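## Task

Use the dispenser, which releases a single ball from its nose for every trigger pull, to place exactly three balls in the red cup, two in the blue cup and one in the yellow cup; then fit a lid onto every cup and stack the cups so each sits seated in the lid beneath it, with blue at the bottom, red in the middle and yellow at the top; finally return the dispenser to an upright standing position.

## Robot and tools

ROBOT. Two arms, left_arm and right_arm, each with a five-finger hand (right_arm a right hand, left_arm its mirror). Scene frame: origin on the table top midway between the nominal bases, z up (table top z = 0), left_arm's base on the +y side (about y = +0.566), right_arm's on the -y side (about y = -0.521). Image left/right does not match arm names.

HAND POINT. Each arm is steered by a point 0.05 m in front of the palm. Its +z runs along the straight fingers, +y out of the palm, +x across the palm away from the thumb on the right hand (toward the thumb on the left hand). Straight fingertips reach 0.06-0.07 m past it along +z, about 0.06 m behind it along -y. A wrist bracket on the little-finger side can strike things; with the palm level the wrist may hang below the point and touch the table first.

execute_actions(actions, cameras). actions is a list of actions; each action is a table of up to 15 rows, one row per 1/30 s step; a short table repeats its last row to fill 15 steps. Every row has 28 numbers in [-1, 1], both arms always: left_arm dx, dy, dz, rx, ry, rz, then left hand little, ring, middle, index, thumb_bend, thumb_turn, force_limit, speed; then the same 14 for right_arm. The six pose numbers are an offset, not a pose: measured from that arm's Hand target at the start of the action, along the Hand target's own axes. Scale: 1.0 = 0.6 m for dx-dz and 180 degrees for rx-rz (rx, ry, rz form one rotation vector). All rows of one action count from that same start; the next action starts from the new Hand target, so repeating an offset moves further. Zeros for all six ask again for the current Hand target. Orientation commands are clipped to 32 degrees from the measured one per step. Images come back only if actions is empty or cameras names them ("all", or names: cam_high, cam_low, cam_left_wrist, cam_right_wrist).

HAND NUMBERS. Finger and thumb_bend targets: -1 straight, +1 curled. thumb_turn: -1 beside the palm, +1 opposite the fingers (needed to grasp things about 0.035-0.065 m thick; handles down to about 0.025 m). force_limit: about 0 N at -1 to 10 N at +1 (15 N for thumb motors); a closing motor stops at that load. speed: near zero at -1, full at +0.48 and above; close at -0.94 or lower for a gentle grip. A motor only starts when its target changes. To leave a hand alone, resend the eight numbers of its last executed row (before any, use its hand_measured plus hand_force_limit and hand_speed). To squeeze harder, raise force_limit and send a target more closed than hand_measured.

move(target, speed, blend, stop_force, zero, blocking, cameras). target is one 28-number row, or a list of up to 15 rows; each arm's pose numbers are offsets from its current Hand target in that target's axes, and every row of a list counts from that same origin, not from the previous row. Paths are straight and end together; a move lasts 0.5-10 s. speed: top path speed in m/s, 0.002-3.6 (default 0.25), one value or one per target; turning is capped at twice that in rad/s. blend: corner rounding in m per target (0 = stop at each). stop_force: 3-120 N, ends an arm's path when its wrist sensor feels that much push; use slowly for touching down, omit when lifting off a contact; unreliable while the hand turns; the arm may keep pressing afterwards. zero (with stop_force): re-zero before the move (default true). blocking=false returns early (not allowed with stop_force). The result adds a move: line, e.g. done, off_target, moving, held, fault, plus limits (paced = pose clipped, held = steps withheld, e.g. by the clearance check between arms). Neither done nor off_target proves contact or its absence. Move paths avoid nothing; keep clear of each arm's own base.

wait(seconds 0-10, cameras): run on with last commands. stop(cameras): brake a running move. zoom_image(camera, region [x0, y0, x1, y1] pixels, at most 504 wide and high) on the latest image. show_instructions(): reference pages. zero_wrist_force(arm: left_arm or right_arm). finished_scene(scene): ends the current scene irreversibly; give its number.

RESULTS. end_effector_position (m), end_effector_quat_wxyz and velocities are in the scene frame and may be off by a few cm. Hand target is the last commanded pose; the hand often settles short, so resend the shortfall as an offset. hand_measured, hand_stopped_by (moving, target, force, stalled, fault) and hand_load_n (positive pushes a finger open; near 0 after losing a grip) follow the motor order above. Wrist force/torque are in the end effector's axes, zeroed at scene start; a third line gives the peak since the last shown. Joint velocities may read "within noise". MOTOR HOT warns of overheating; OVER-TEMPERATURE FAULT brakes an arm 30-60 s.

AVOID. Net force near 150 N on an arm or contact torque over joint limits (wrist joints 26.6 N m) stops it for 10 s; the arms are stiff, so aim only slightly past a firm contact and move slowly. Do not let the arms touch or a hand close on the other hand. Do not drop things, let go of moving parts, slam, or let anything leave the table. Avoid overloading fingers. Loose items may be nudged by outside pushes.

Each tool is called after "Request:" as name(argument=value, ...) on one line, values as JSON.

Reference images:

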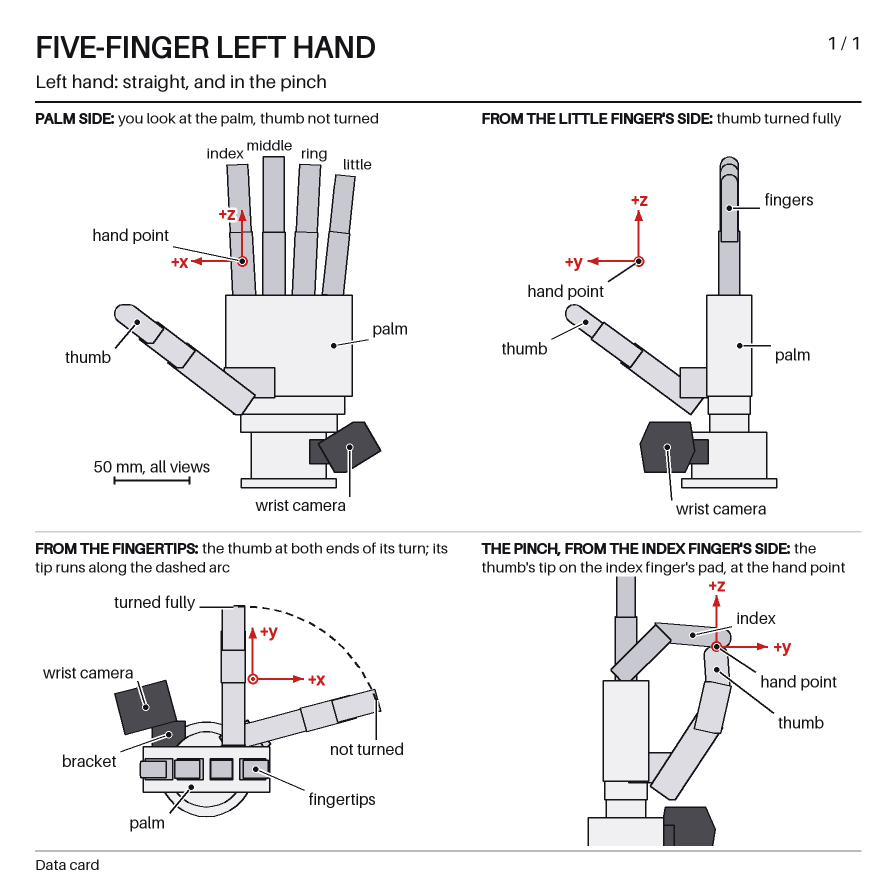

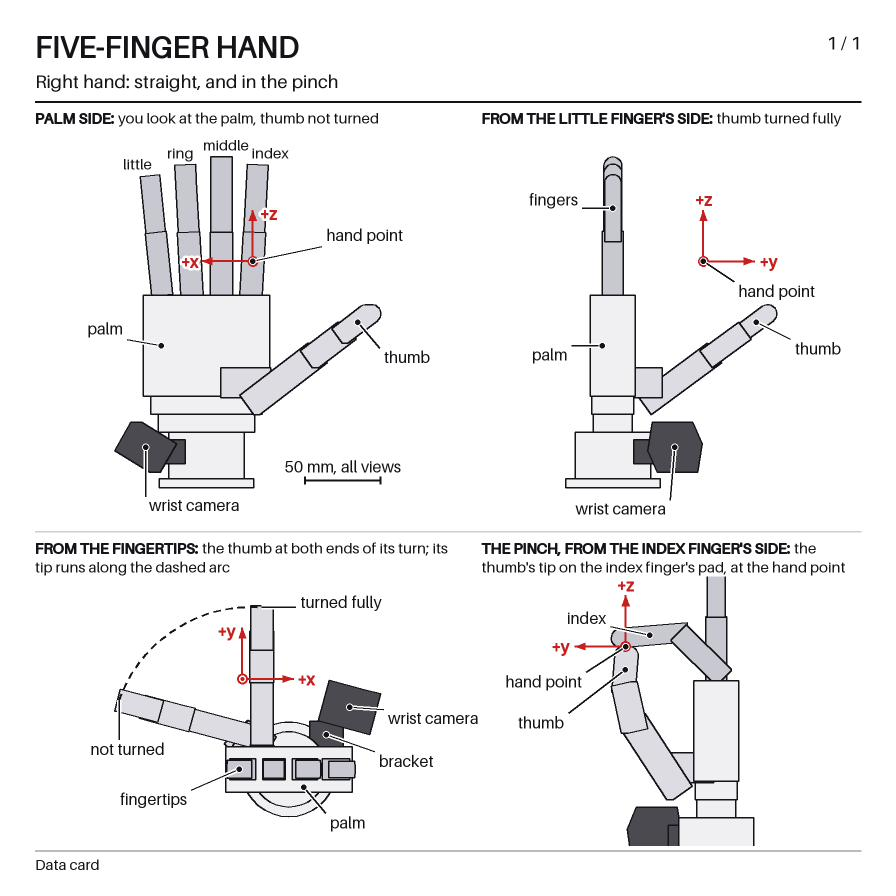

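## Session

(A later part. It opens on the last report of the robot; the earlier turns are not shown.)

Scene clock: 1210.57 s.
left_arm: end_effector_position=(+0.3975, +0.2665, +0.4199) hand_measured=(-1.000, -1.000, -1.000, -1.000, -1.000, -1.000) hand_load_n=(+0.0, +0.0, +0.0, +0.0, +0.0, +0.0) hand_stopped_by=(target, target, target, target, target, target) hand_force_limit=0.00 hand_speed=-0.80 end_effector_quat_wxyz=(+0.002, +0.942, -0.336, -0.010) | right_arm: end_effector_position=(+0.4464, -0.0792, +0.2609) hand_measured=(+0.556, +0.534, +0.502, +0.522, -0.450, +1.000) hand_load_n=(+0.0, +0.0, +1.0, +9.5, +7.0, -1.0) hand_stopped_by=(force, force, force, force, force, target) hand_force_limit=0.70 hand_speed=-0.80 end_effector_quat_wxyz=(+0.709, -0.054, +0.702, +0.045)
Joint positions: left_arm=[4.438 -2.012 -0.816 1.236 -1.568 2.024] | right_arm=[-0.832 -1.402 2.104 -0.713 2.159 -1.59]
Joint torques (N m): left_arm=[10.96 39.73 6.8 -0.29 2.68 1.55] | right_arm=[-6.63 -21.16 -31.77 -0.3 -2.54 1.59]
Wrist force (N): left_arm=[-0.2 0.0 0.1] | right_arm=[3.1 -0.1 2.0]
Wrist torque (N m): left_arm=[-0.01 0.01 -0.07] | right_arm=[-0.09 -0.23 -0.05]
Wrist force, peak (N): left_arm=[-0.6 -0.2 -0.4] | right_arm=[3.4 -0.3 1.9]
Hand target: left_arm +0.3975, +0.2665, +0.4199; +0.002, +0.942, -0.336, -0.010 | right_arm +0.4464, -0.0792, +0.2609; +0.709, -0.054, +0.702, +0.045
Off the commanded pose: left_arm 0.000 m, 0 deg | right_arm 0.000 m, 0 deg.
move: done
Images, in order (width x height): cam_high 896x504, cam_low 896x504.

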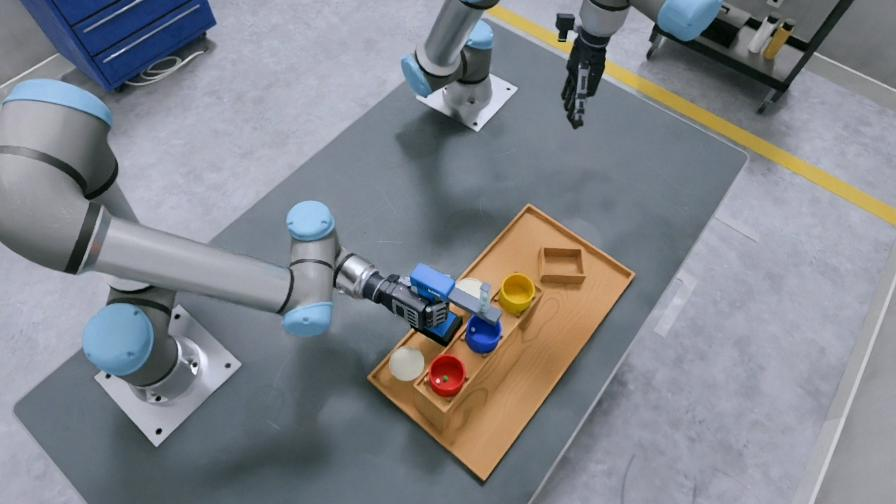

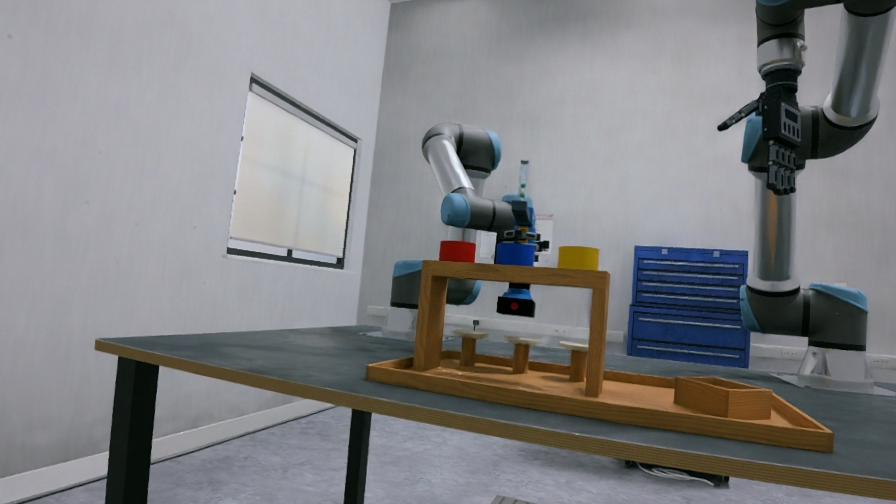

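Request:
move(target=[[0,0,0,0,0,0,-1,-1,-1,-1,-1,-1,0,-0.8,0,0,0,0,0,0,0.9,0.9,0.9,-0.2,0.5,1,0.7,-0.5],[0,0,0,0,0,0,-1,-1,-1,-1,-1,-1,0,-0.8,0,0,0,0,0,0,0.9,0.9,0.9,0.8,0.5,1,0.65,-0.8]], cameras=["cam_high", "cam_low"])

Request:
zoom_image(camera="cam_high", region=[400, 280, 520, 400])

Request:
zoom_image(camera="cam_low", region=[480, 150, 580, 250])

Scene clock: 1221.80 s.
left_arm: end_effector_position=(+0.3975, +0.2665, +0.4199) hand_measured=(-1.000, -1.000, -1.000, -1.000, -1.000, -1.000) hand_load_n=(+0.0, +0.0, +0.0, +0.0, +0.0, +0.0) hand_stopped_by=(target, target, target, target, target, target) hand_force_limit=0.00 hand_speed=-0.80 end_effector_quat_wxyz=(+0.002, +0.942, -0.336, -0.010) | right_arm: end_effector_position=(+0.4464, -0.0792, +0.2609) hand_measured=(+0.556, +0.534, +0.502, +0.518, -0.450, +1.000) hand_load_n=(+0.0, +0.0, +1.5, +8.0, +7.5, -0.5) hand_stopped_by=(force, force, force, force, force, target) hand_force_limit=0.65 hand_speed=-0.80 end_effector_quat_wxyz=(+0.709, -0.054, +0.702, +0.045)
Joint positions: left_arm=[4.438 -2.012 -0.816 1.236 -1.568 2.024] | right_arm=[-0.832 -1.402 2.104 -0.713 2.159 -1.59]
Joint torques (N m): left_arm=[10.68 39.62 7.15 -0.33 2.85 1.44] | right_arm=[-2.49 -22.78 -30.63 -1.99 -1.32 1.58]
Wrist force (N): left_arm=[-0.5 0.0 0.1] | right_arm=[3.0 -0.5 1.8]
Wrist torque (N m): left_arm=[-0.02 0.06 -0.08] | right_arm=[-0.13 -0.21 -0.06]
Wrist force, peak (N): left_arm=[-0.8 0.4 -0.2] | right_arm=[3.3 -0.2 2.2]
Hand target: left_arm +0.3975, +0.2665, +0.4199; +0.002, +0.942, -0.336, -0.010 | right_arm +0.4464, -0.0792, +0.2609; +0.709, -0.054, +0.702, +0.045
Off the commanded pose: left_arm 0.000 m, 0 deg | right_arm 0.000 m, 0 deg.
move: done
Images, in order (width x height): cam_high 896x504, cam_low 896x504.

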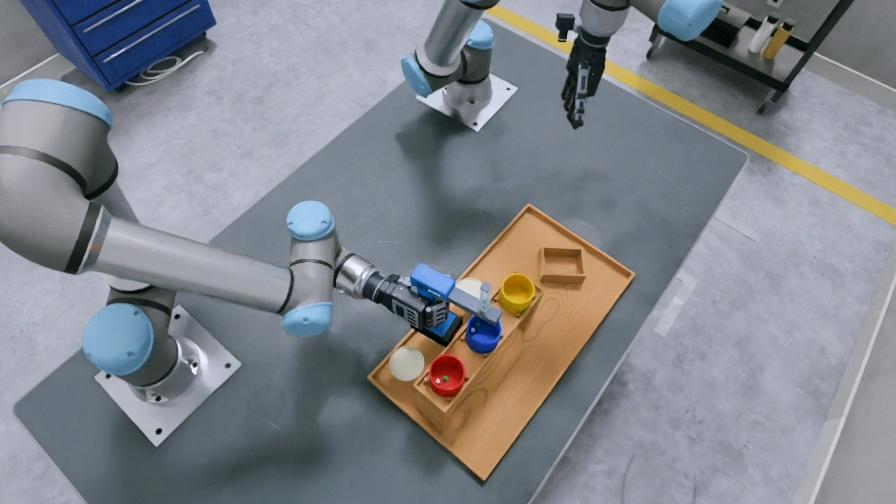

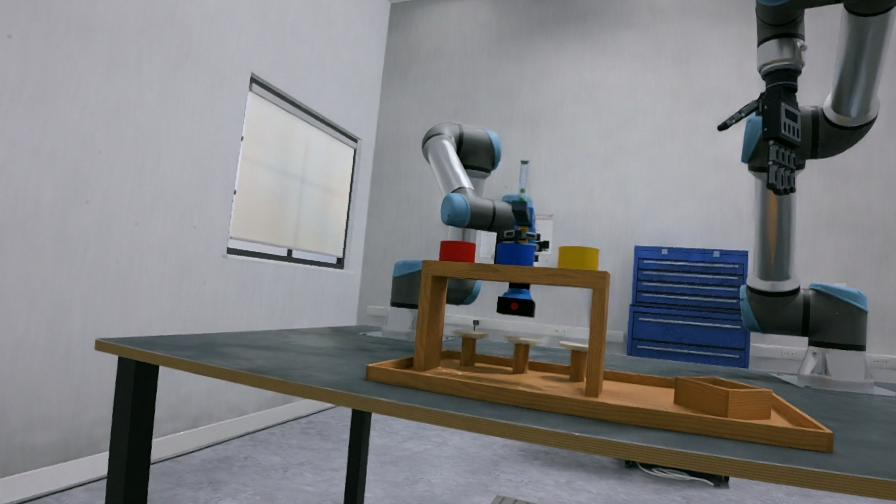

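Scaled by 4.200 from the camera's 896x504 image, which has a finer 1280x720 frame.

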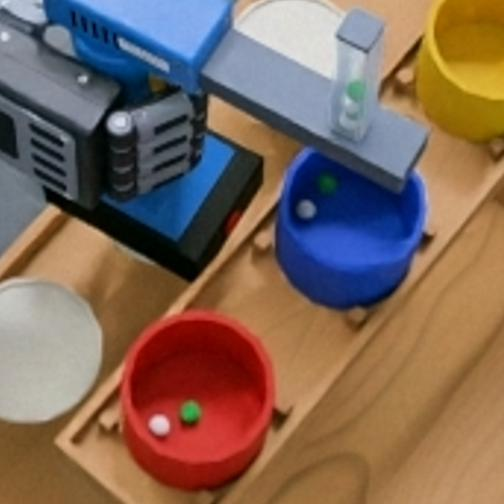

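Scaled by 5.040 from the camera's 896x504 image, which has a finer 1280x720 frame.

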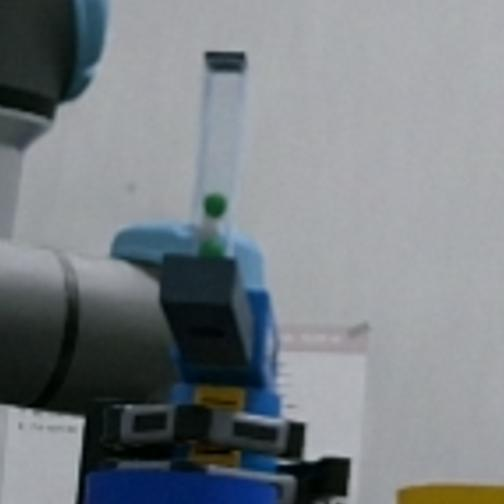

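Request:
move(target=[[0,0,0,0,0,0,-1,-1,-1,-1,-1,-1,0,-0.8,0,0,0,0,0,0,0.9,0.9,0.9,-0.4,0.5,1,0.65,-0.5],[0,0,0,0,0,0,-1,-1,-1,-1,-1,-1,0,-0.8,-0.005,0,-0.0333,0,0,0,0.9,0.9,0.9,-0.4,0.5,1,0.65,-0.5],[-0.1424,-0.1744,0,0,0,0,-1,-1,-1,-1,-1,-1,0,-0.8,-0.005,0.17,-0.0094,0,0,0,0.9,0.9,0.9,-0.4,0.5,1,0.65,-0.5],[-0.1424,-0.1744,0,0,0,0,-1,-1,-1,-1,-1,-1,0,-0.8,-0.002,0.17,0.0239,0,0,0,0.9,0.9,0.9,-0.4,0.5,1,0.65,-0.5]], speed=0.1, blend=[0,0.01,0.01,0], cameras=["all"])

Request:
zoom_image(camera="cam_high", region=[420, 210, 560, 350])

Request:
zoom_image(camera="cam_low", region=[480, 140, 680, 320])

Request:
zoom_image(camera="cam_high", region=[410, 300, 520, 410])

Scene clock: 1239.47 s.
left_arm: end_effector_position=(+0.3975, +0.4016, +0.4202) hand_measured=(-1.000, -1.000, -1.000, -1.000, -1.000, -1.000) hand_load_n=(+0.0, +0.0, +0.0, +0.0, +0.0, +0.0) hand_stopped_by=(target, target, target, target, target, target) hand_force_limit=0.00 hand_speed=-0.80 end_effector_quat_wxyz=(+0.002, +0.942, -0.336, -0.010) | right_arm: end_effector_position=(+0.4461, +0.0238, +0.2609) hand_measured=(+0.556, +0.534, +0.502, -0.400, -0.450, +1.000) hand_load_n=(+0.5, +0.0, +2.0, +0.0, +6.5, -0.5) hand_stopped_by=(force, force, force, target, force, target) hand_force_limit=0.65 hand_speed=-0.50 end_effector_quat_wxyz=(+0.709, -0.054, +0.702, +0.045)
Joint positions: left_arm=[4.753 -1.863 -1.024 1.296 -1.575 2.34] | right_arm=[-0.663 -1.206 1.837 -0.644 2.328 -1.592]
Joint torques (N m): left_arm=[11.23 34.46 7.41 -0.21 2.72 1.65] | right_arm=[-6.2 -29.9 -33.62 0.17 -2.6 1.59]
Wrist force (N): left_arm=[-0.4 -0.1 0.5] | right_arm=[2.9 -0.3 2.3]
Wrist torque (N m): left_arm=[-0.07 0.05 -0.11] | right_arm=[-0.17 -0.19 -0.12]
Wrist force, peak (N): left_arm=[-0.8 -0.3 0.9] | right_arm=[3.4 -0.9 2.6]
Hand target: left_arm +0.3975, +0.4016, +0.4202; +0.002, +0.942, -0.336, -0.010 | right_arm +0.4462, +0.0238, +0.2609; +0.709, -0.054, +0.702, +0.045
Off the commanded pose: left_arm 0.000 m, 0 deg | right_arm 0.000 m, 0 deg.
move: done
camera_calibration:
cam_left_wrist: T_world_to_cam=[[0.776414, 0.629835, -0.0221214, -0.556897], [0.586476, -0.709223, 0.391214, -0.0977236], [0.230711, -0.316717, -0.920034, 0.536693], [0, 0, 0, 1]] pos_world=[0.365874, 0.451425, 0.519687]
cam_right_wrist: T_world_to_cam=[[-0.11942, 0.940379, -0.318475, 0.11262], [-0.457973, 0.232431, 0.858042, -0.00856013], [0.880909, 0.24832, 0.402911, -0.386024], [0, 0, 0, 1]] pos_world=[0.34958, -0.00805815, 0.198745]

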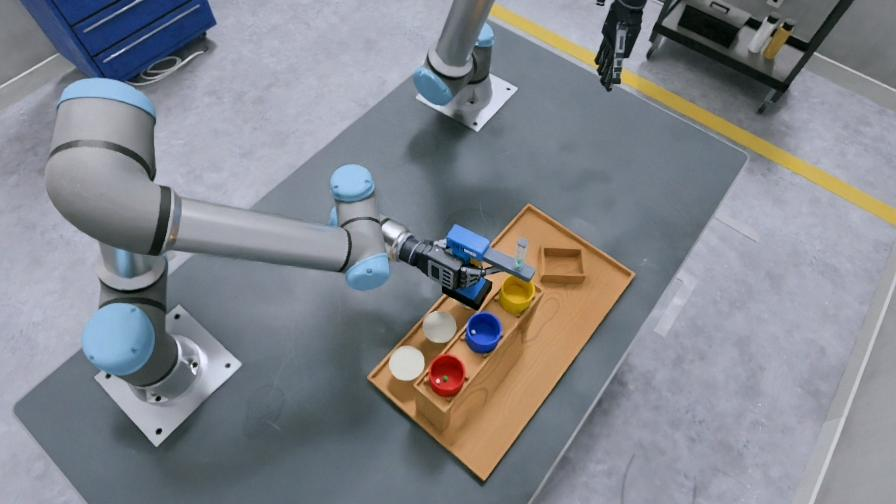

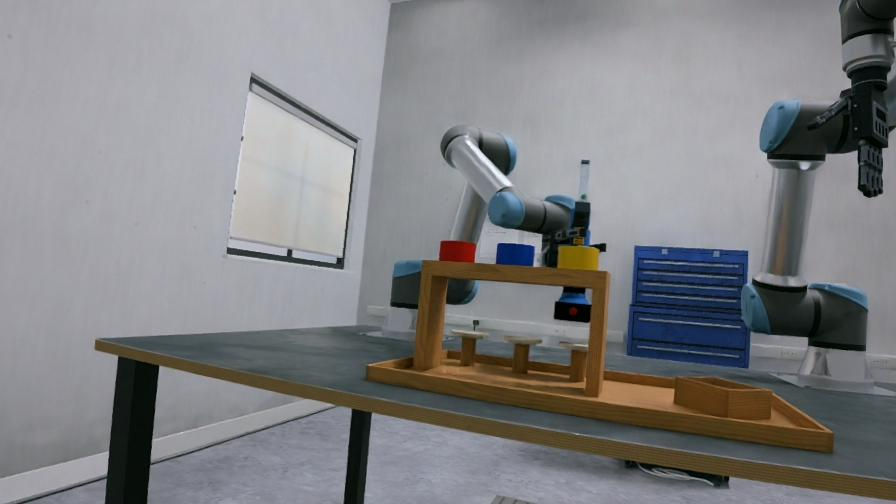

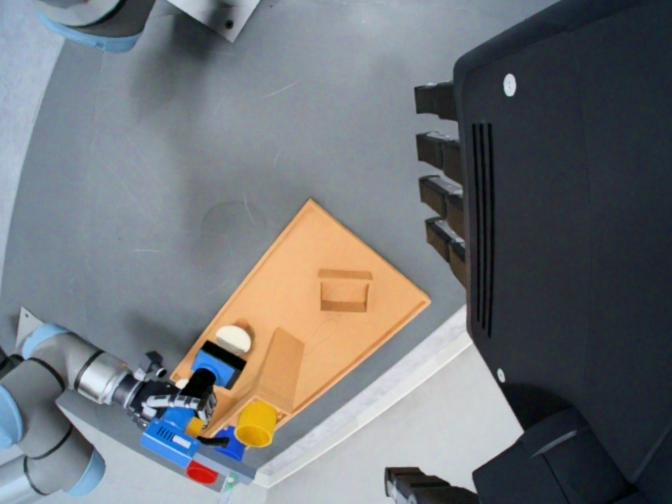

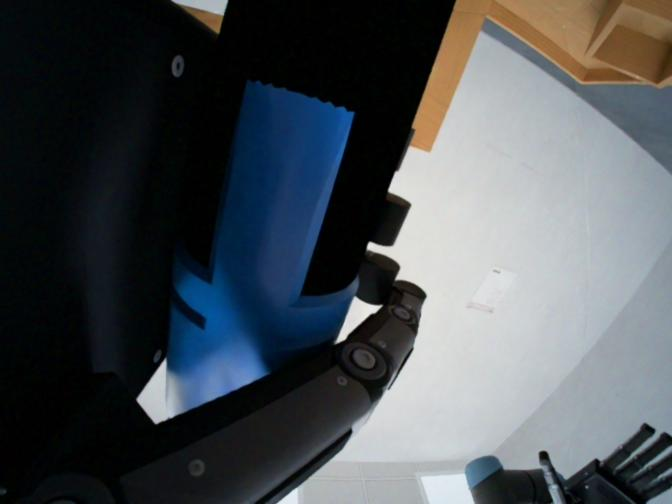

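Scaled by 3.600 from the camera's 896x504 image, which has a finer 1280x720 frame.

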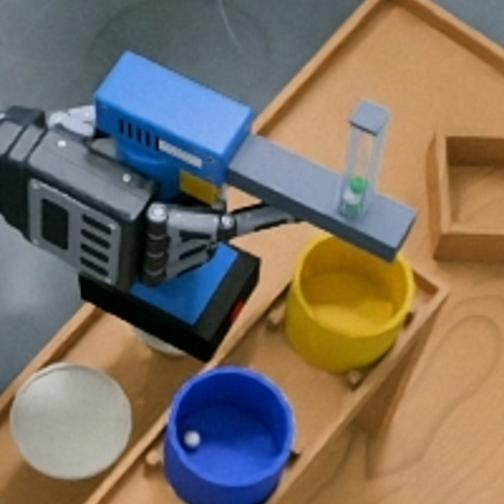

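Scaled by 2.520 from the camera's 896x504 image, which has a finer 1280x720 frame.

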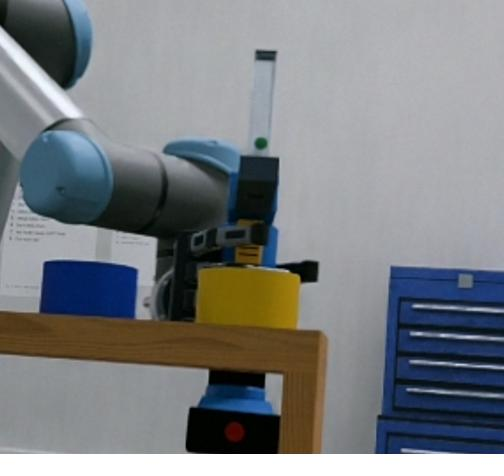

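Scaled by 4.582 from the camera's 896x504 image, which has a finer 1280x720 frame.

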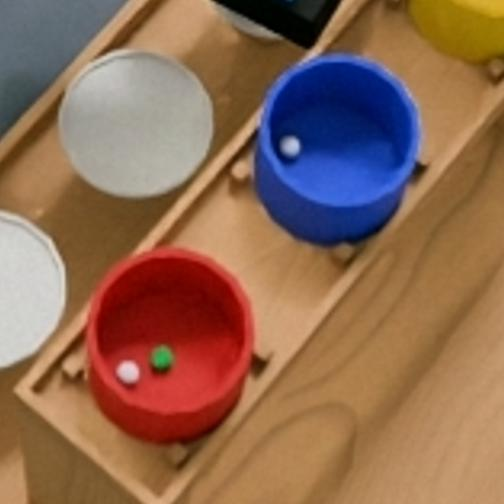

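Request:
move(target=[0,0,0,0,0,0,-1,-1,-1,-1,-1,-1,0,-0.8,0,0,0,0,0,0,0.9,0.9,0.9,0.8,0.5,1,0.65,-0.8], cameras=["cam_high", "cam_low"])

Request:
zoom_image(camera="cam_high", region=[440, 220, 560, 340])

Request:
zoom_image(camera="cam_low", region=[540, 150, 640, 250])

Scene clock: 1256.67 s.
left_arm: end_effector_position=(+0.3975, +0.4016, +0.4202) hand_measured=(-1.000, -1.000, -1.000, -1.000, -1.000, -1.000) hand_load_n=(+0.0, +0.0, +0.0, +0.0, +0.0, +0.0) hand_stopped_by=(target, target, target, target, target, target) hand_force_limit=0.00 hand_speed=-0.80 end_effector_quat_wxyz=(+0.002, +0.942, -0.336, -0.010) | right_arm: end_effector_position=(+0.4462, +0.0238, +0.2609) hand_measured=(+0.556, +0.534, +0.502, +0.522, -0.450, +1.000) hand_load_n=(+0.0, +0.0, +1.0, +9.5, +7.5, -1.0) hand_stopped_by=(force, force, force, force, force, target) hand_force_limit=0.65 hand_speed=-0.80 end_effector_quat_wxyz=(+0.709, -0.054, +0.702, +0.045)
Joint positions: left_arm=[4.754 -1.863 -1.024 1.296 -1.575 2.34] | right_arm=[-0.664 -1.206 1.837 -0.643 2.328 -1.592]
Joint torques (N m): left_arm=[9.62 34.72 8.18 -0.28 2.84 1.77] | right_arm=[-6.49 -30.44 -33.68 -0.08 -2.4 1.48]
Wrist force (N): left_arm=[-0.3 -0.1 0.7] | right_arm=[3.1 -0.5 2.0]
Wrist torque (N m): left_arm=[-0.08 0.05 -0.09] | right_arm=[-0.18 -0.20 -0.12]
Wrist force, peak (N): left_arm=[-0.5 0.3 0.9] | right_arm=[3.1 -0.4 2.5]
Hand target: left_arm +0.3975, +0.4016, +0.4202; +0.002, +0.942, -0.336, -0.010 | right_arm +0.4462, +0.0238, +0.2609; +0.709, -0.054, +0.702, +0.045
Off the commanded pose: left_arm 0.000 m, 0 deg | right_arm 0.000 m, 0 deg.
move: done
Images, in order (width x height): cam_high 896x504, cam_low 896x504.

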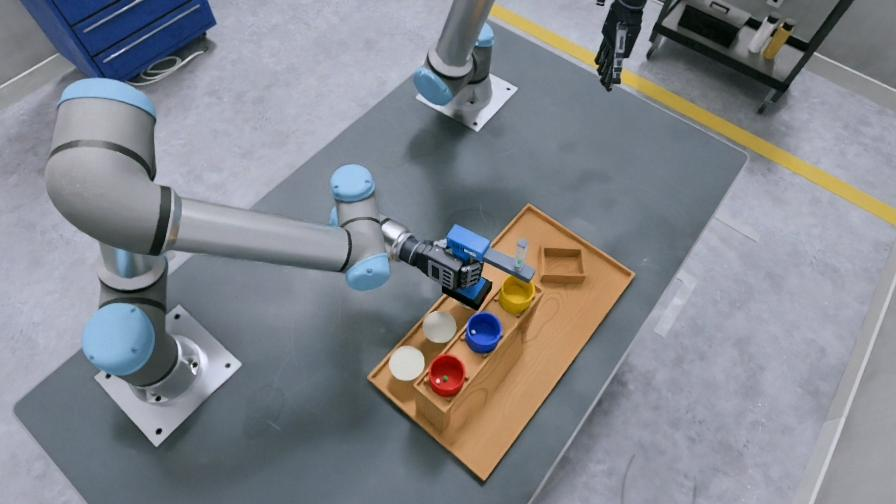

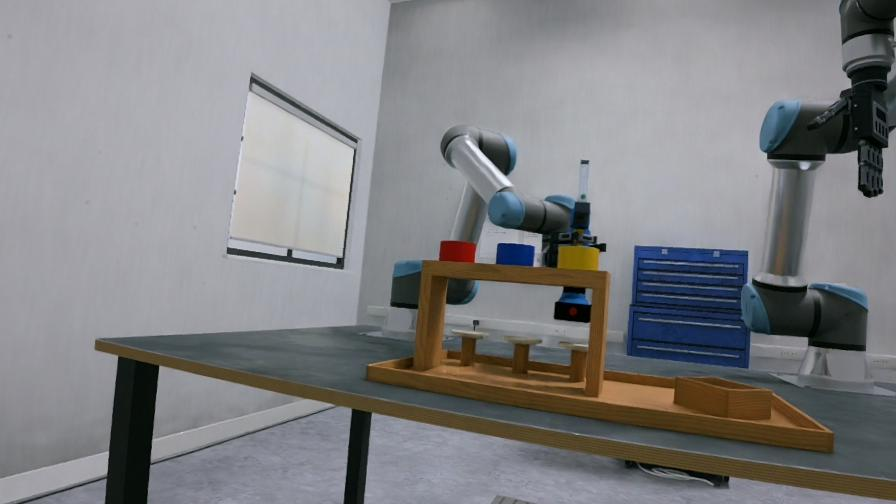

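Scaled by 4.200 from the camera's 896x504 image, which has a finer 1280x720 frame.

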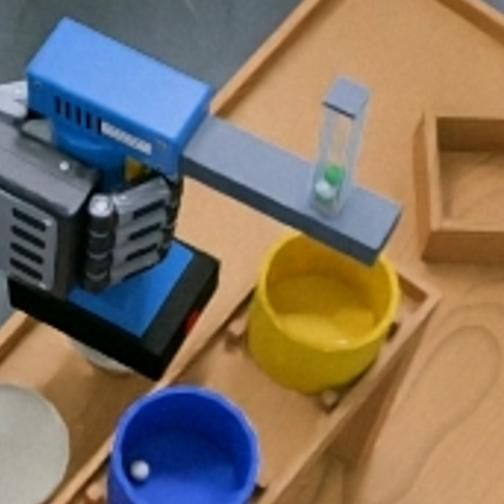

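Scaled by 5.040 from the camera's 896x504 image, which has a finer 1280x720 frame.

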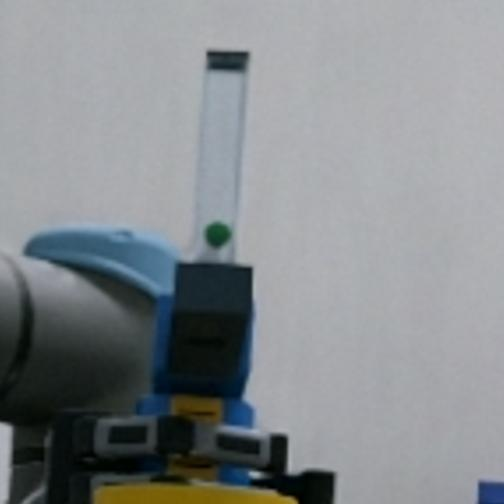

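Request:
move(target=[[0,0,0,0,0,0,-1,-1,-1,-1,-1,-1,0,-0.8,0,0,0,0,0,0,0.9,0.9,0.9,-0.6,0.5,1,0.65,-0.5],[0,0,0,0,0,0,-1,-1,-1,-1,-1,-1,0,-0.8,-0.05,0,-0.1,0,0,0,0.9,0.9,0.9,-0.6,0.5,1,0.65,-0.5],[0,0,0,0,0,0,-1,-1,-1,-1,-1,-1,0,-0.8,-0.1167,-0.0082,-0.2687,-0.2333,0,0,0.9,0.9,0.9,-0.6,0.5,1,0.65,-0.5]], speed=0.18, blend=[0,0.02,0], cameras=["all"])

Request:
zoom_image(camera="cam_high", region=[400, 250, 560, 410])

Request:
zoom_image(camera="cam_low", region=[420, 60, 640, 280])

Scene clock: 1395.77 s.
left_arm: end_effector_position=(+0.3975, +0.4016, +0.4202) hand_measured=(-1.000, -1.000, -1.000, -1.000, -1.000, -1.000) hand_load_n=(+0.0, +0.0, +0.5, +0.0, +0.0, +0.0) hand_stopped_by=(target, target, target, target, target, target) hand_force_limit=0.00 hand_speed=-0.80 end_effector_quat_wxyz=(+0.002, +0.942, -0.336, -0.010) | right_arm: end_effector_position=(+0.2866, -0.0029, +0.3295) hand_measured=(+0.556, +0.534, +0.502, -0.600, -0.450, +1.000) hand_load_n=(+1.0, +0.0, +2.0, +0.0, +6.5, -0.5) hand_stopped_by=(force, force, force, target, force, target) hand_force_limit=0.65 hand_speed=-0.50 end_effector_quat_wxyz=(+0.643, -0.304, +0.639, +0.294)
Joint positions: left_arm=[4.754 -1.863 -1.024 1.296 -1.575 2.34] | right_arm=[-0.901 -1.684 2.175 -0.49 1.357 -1.587]
Joint torques (N m): left_arm=[9.79 34.12 7.88 -0.37 2.48 1.52] | right_arm=[-7.13 -26.94 -14.94 -0.38 -2.47 -0.82]
Wrist force (N): left_arm=[0.0 0.0 0.4] | right_arm=[2.5 -0.7 2.1]
Wrist torque (N m): left_arm=[-0.05 -0.01 -0.07] | right_arm=[-0.16 -0.07 -0.10]
Wrist force, peak (N): left_arm=[-0.5 -0.4 0.8] | right_arm=[3.4 -0.6 3.4]
Hand target: left_arm +0.3975, +0.4016, +0.4202; +0.002, +0.942, -0.336, -0.010 | right_arm +0.2865, -0.0029, +0.3295; +0.642, -0.304, +0.639, +0.294
Off the commanded pose: left_arm 0.000 m, 0 deg | right_arm 0.000 m, 0 deg.
move: done
camera_calibration:
cam_left_wrist: T_world_to_cam=[[0.776415, 0.629834, -0.0221205, -0.556897], [0.586474, -0.709225, 0.391214, -0.0977224], [0.230711, -0.316717, -0.920034, 0.536693], [0, 0, 0, 1]] pos_world=[0.365874, 0.451425, 0.519687]
cam_right_wrist: T_world_to_cam=[[-0.719252, 0.615987, -0.321304, 0.312339], [-0.491726, -0.124648, 0.861782, -0.126859], [0.490797, 0.777832, 0.39255, -0.149797], [0, 0, 0, 1]] pos_world=[0.23579, -0.0916926, 0.268483]

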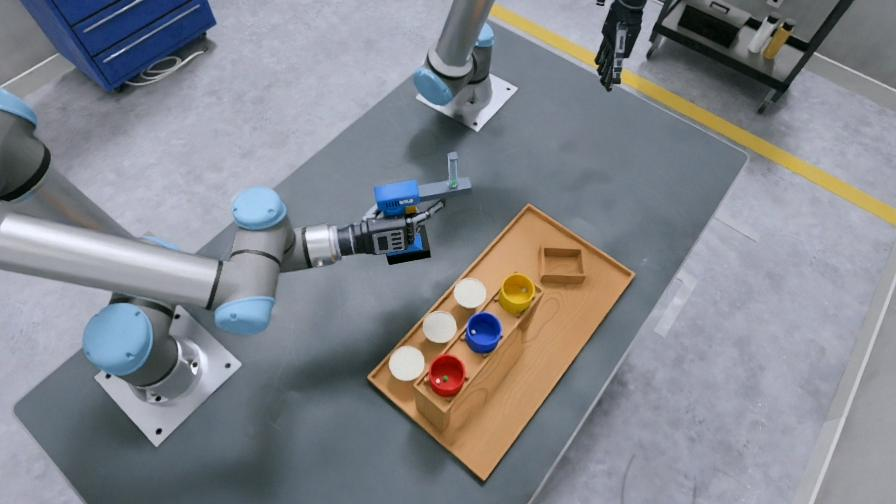

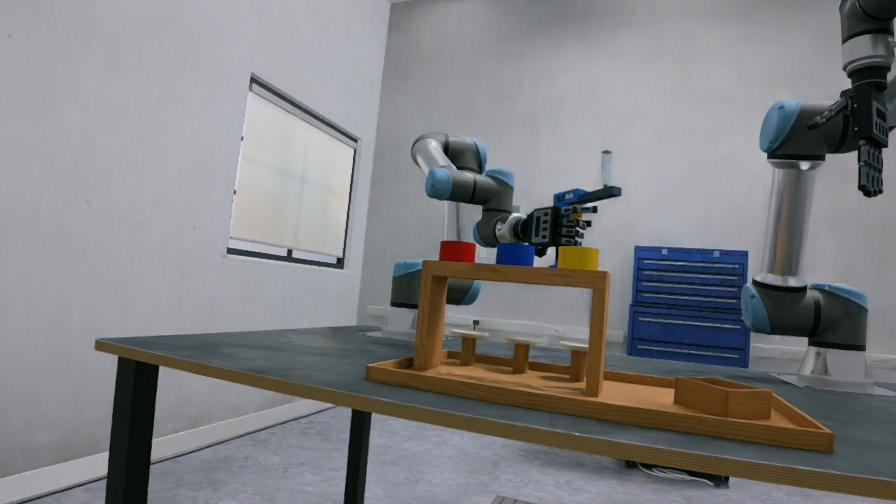

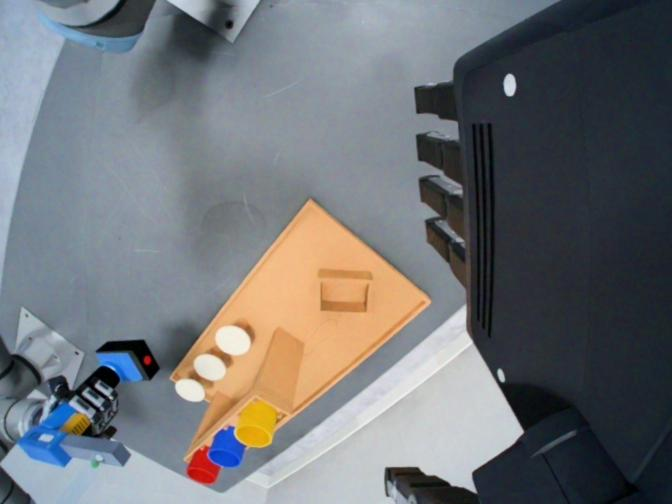

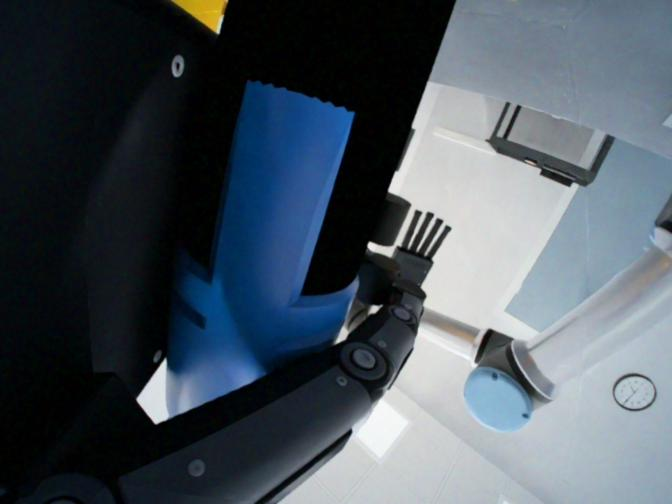

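Scaled by 3.150 from the camera's 896x504 image, which has a finer 1280x720 frame.

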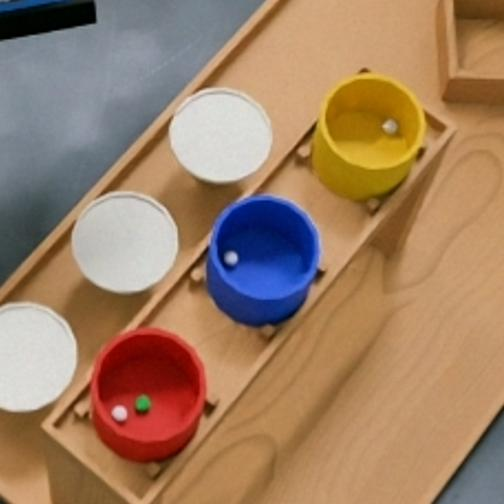

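Scaled by 2.291 from the camera's 896x504 image, which has a finer 1280x720 frame.

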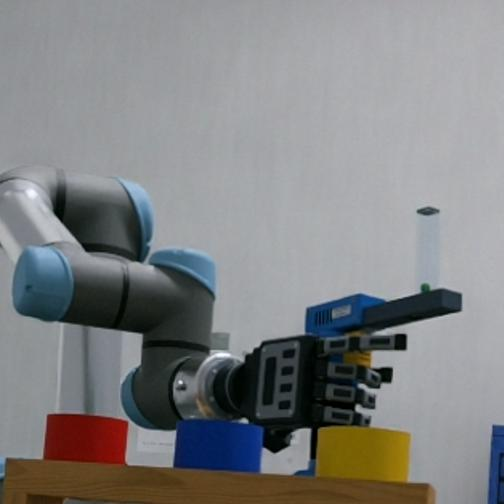

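Request:
move(target=[0,0,0,0,0,0,-1,-1,-1,-1,-1,-1,0,-0.8,0.26,0,0,0,0,0,0.9,0.9,0.9,-0.6,0.5,1,0.65,-0.5], speed=0.12, cameras=["cam_low", "cam_left_wrist", "cam_high"])

Request:
zoom_image(camera="cam_high", region=[340, 160, 500, 320])

Request:
zoom_image(camera="cam_low", region=[460, 180, 660, 380])

Scene clock: 1409.93 s.
left_arm: end_effector_position=(+0.3975, +0.4016, +0.4202) hand_measured=(-1.000, -1.000, -1.000, -1.000, -1.000, -1.000) hand_load_n=(+0.0, +0.5, +0.0, +0.0, +0.0, +0.0) hand_stopped_by=(target, target, target, target, target, target) hand_force_limit=0.00 hand_speed=-0.80 end_effector_quat_wxyz=(+0.002, +0.942, -0.336, -0.010) | right_arm: end_effector_position=(+0.2882, -0.0047, +0.1736) hand_measured=(+0.556, +0.534, +0.502, -0.600, -0.450, +1.000) hand_load_n=(+1.0, +0.0, +2.0, +0.0, +6.5, -0.5) hand_stopped_by=(force, force, force, target, force, target) hand_force_limit=0.65 hand_speed=-0.50 end_effector_quat_wxyz=(+0.642, -0.304, +0.639, +0.294)
Joint positions: left_arm=[4.754 -1.863 -1.024 1.296 -1.575 2.34] | right_arm=[-0.91 -1.355 2.373 -1.016 1.349 -1.587]
Joint torques (N m): left_arm=[9.6 34.62 8.58 -0.57 2.34 1.59] | right_arm=[6.47 -18.74 -6.71 -4.65 2.06 1.58]
Wrist force (N): left_arm=[0.0 -0.1 0.5] | right_arm=[2.5 -0.9 2.0]
Wrist torque (N m): left_arm=[-0.06 0.00 -0.07] | right_arm=[-0.23 -0.12 -0.17]
Wrist force, peak (N): left_arm=[-0.5 -0.4 0.6] | right_arm=[3.1 -0.8 2.6]
Hand target: left_arm +0.3975, +0.4016, +0.4202; +0.002, +0.942, -0.336, -0.010 | right_arm +0.2883, -0.0046, +0.1735; +0.642, -0.304, +0.639, +0.294
Off the commanded pose: left_arm 0.000 m, 0 deg | right_arm 0.000 m, 0 deg.
move: done
camera_calibration:
cam_left_wrist: T_world_to_cam=[[0.776415, 0.629834, -0.0221205, -0.556897], [0.586474, -0.709225, 0.391214, -0.0977224], [0.230711, -0.316717, -0.920034, 0.536693], [0, 0, 0, 1]] pos_world=[0.365874, 0.451425, 0.519687]
Images, in order (width x height): cam_high 896x504, cam_low 896x504, cam_left_wrist 672x504.

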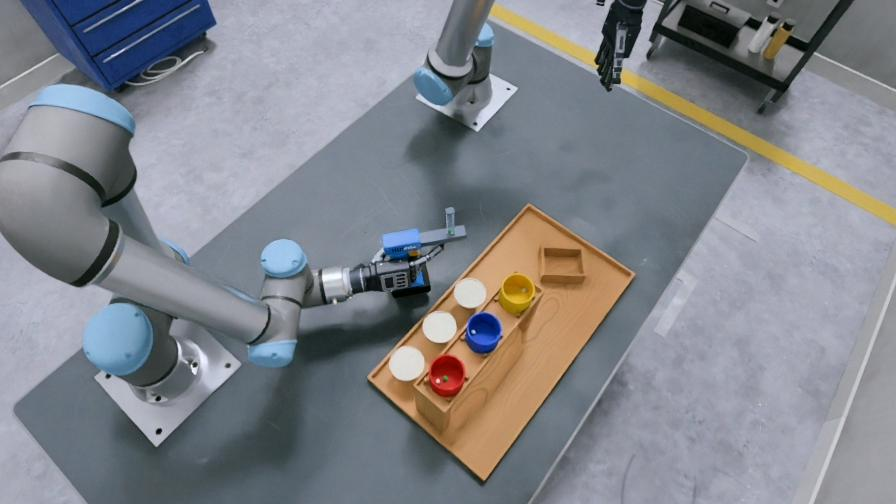

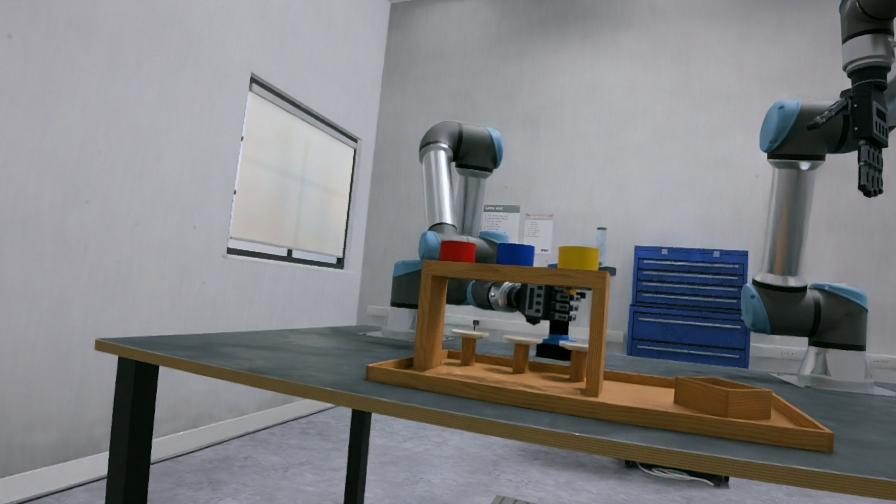

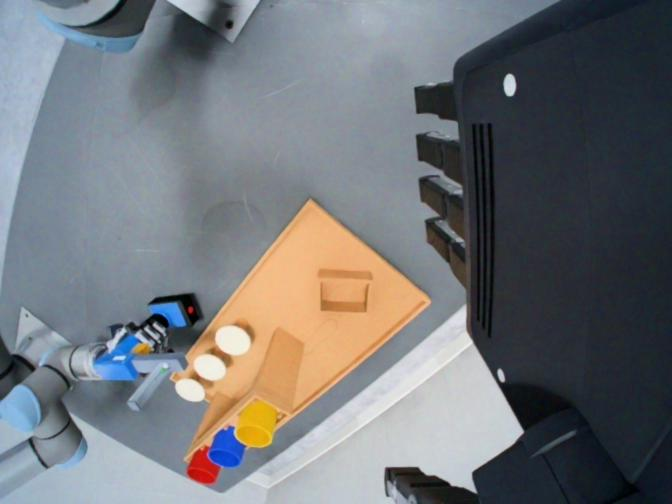

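Scaled by 3.150 from the camera's 896x504 image, which has a finer 1280x720 frame.

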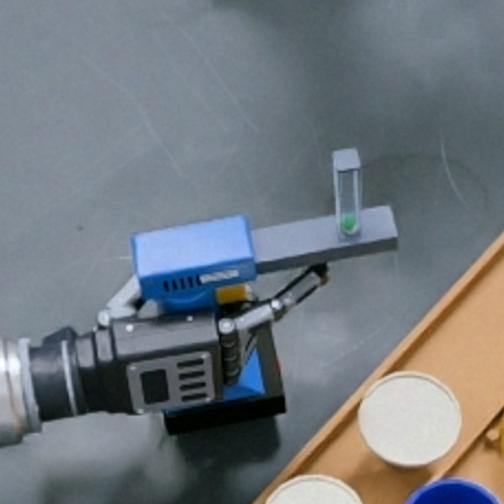

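Scaled by 2.520 from the camera's 896x504 image, which has a finer 1280x720 frame.

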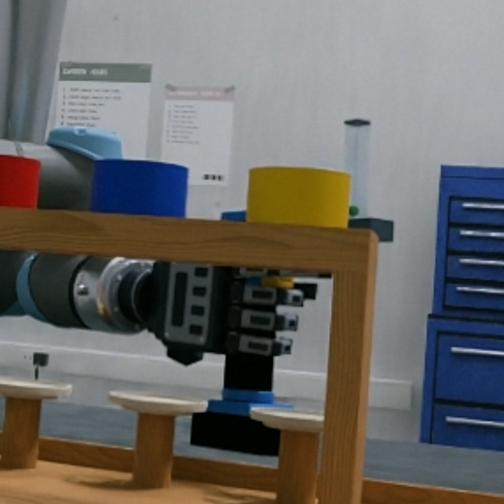

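Request:
move(target=[0,0,0,0,0,0,-1,-1,-1,-1,-1,-1,0,-0.8,0.085,0,0,0,0,0,0.9,0.9,0.9,-0.6,0.5,1,0.65,-0.5], speed=0.02, stop_force=4, cameras=["cam_low", "cam_left_wrist", "cam_high"])

Request:
zoom_image(camera="cam_high", region=[340, 160, 500, 320])

Request:
zoom_image(camera="cam_low", region=[500, 220, 640, 380])

Request:
zoom_image(camera="cam_left_wrist", region=[80, 260, 240, 420])

Scene clock: 1421.30 s.
left_arm: end_effector_position=(+0.3975, +0.4016, +0.4202) hand_measured=(-1.000, -1.000, -1.000, -1.000, -1.000, -1.000) hand_load_n=(+0.0, +0.0, +0.0, +0.0, +0.0, +0.0) hand_stopped_by=(target, target, target, target, target, target) hand_force_limit=0.00 hand_speed=-0.80 end_effector_quat_wxyz=(+0.002, +0.942, -0.336, -0.010) | right_arm: end_effector_position=(+0.2885, -0.0049, +0.1534) hand_measured=(+0.556, +0.534, +0.502, -0.600, -0.450, +1.000) hand_load_n=(+1.0, +0.0, +1.5, +0.0, +6.0, +0.0) hand_stopped_by=(force, force, force, target, force, target) hand_force_limit=0.65 hand_speed=-0.50 end_effector_quat_wxyz=(+0.642, -0.304, +0.639, +0.294)
Joint positions: left_arm=[4.754 -1.863 -1.024 1.296 -1.575 2.34] | right_arm=[-0.911 -1.295 2.385 -1.088 1.348 -1.587]
Joint torques (N m): left_arm=[9.27 34.2 8.34 -0.56 2.36 1.32] | right_arm=[6 -35.38 -26.09 -0.41 1.84 -0.27]
Wrist force (N): left_arm=[-0.3 0.3 0.2] | right_arm=[2.7 -0.8 2.6]
Wrist torque (N m): left_arm=[0.01 0.03 -0.10] | right_arm=[-0.25 -0.15 -0.13]
Wrist force, peak (N): left_arm=[0.0 -0.4 0.9] | right_arm=[-2.2 -1.5 3.8]
Hand target: left_arm +0.3975, +0.4016, +0.4202; +0.002, +0.942, -0.336, -0.010 | right_arm +0.2885, -0.0049, +0.1534; +0.642, -0.304, +0.639, +0.294 (not the last commanded pose)
Off the commanded pose: left_arm 0.000 m, 0 deg | right_arm 0.031 m, 0 deg.
move: contact (right_arm)
camera_calibration:
cam_left_wrist: T_world_to_cam=[[0.776415, 0.629834, -0.0221205, -0.556897], [0.586474, -0.709225, 0.391214, -0.0977224], [0.230711, -0.316717, -0.920034, 0.536693], [0, 0, 0, 1]] pos_world=[0.365874, 0.451425, 0.519687]
Images, in order (width x height): cam_high 896x504, cam_low 896x504, cam_left_wrist 672x504.

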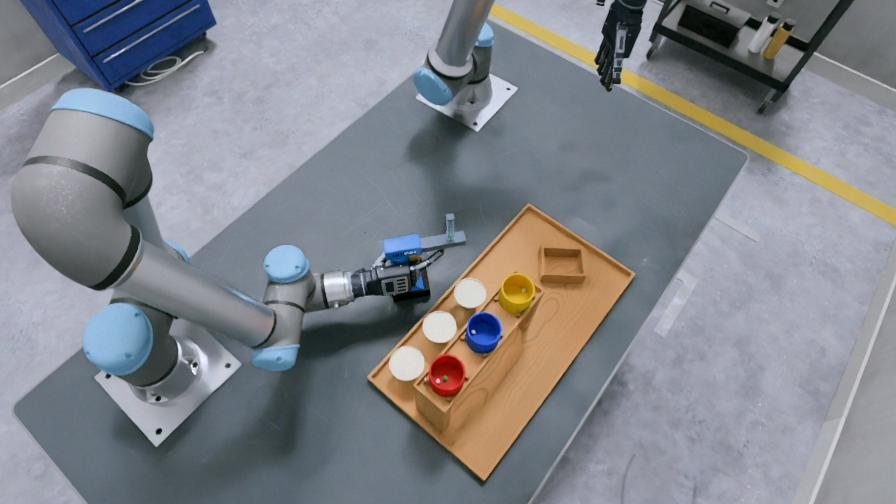

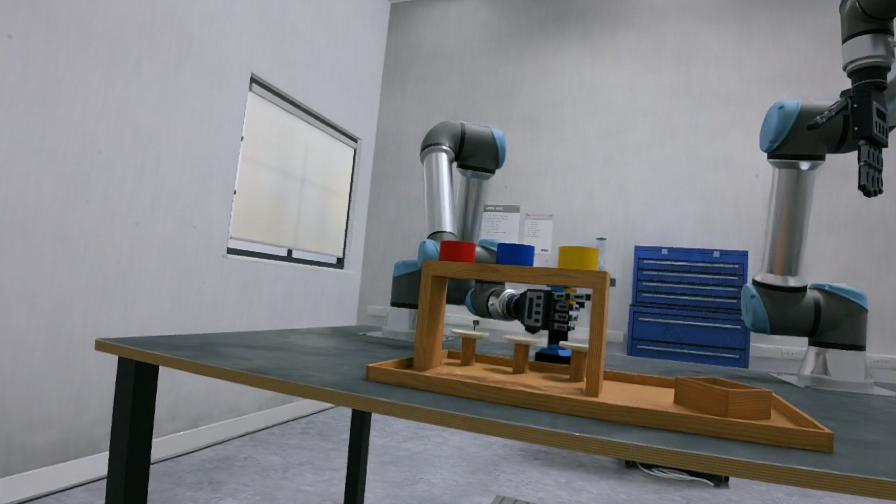

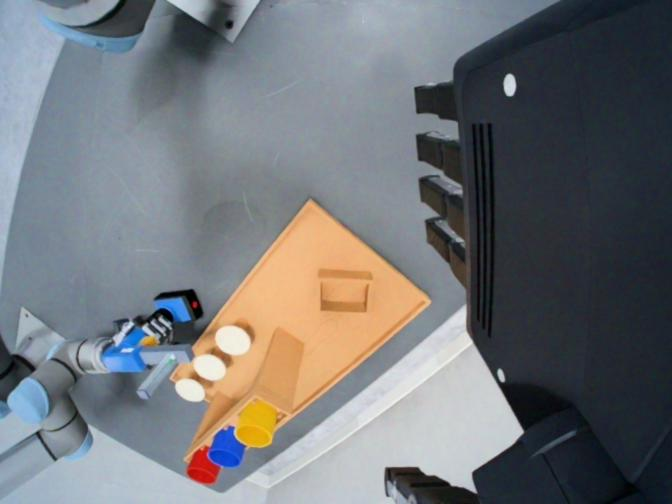

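Scaled by 3.150 from the camera's 896x504 image, which has a finer 1280x720 frame.

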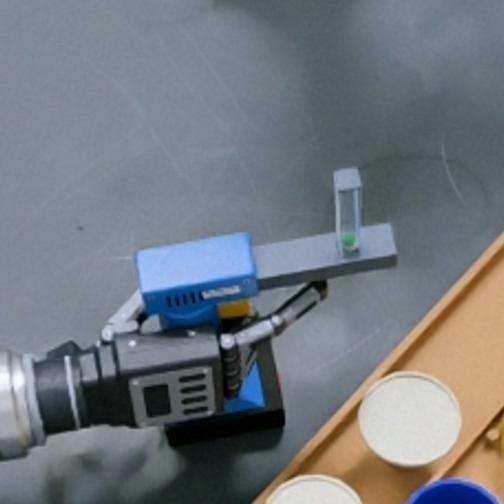

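Scaled by 3.150 from the camera's 896x504 image, which has a finer 1280x720 frame.

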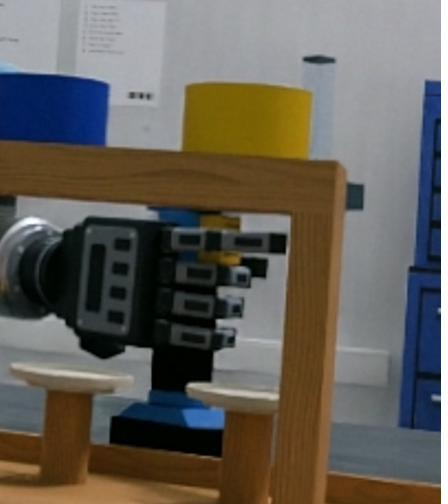

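Scaled by 3.150 from the camera's 672x504 image, which has a finer 960x720 frame.

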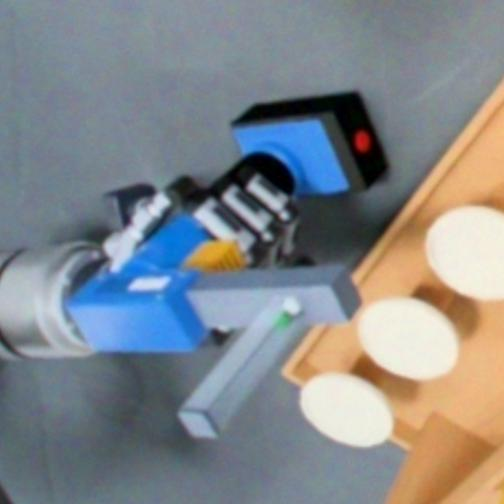

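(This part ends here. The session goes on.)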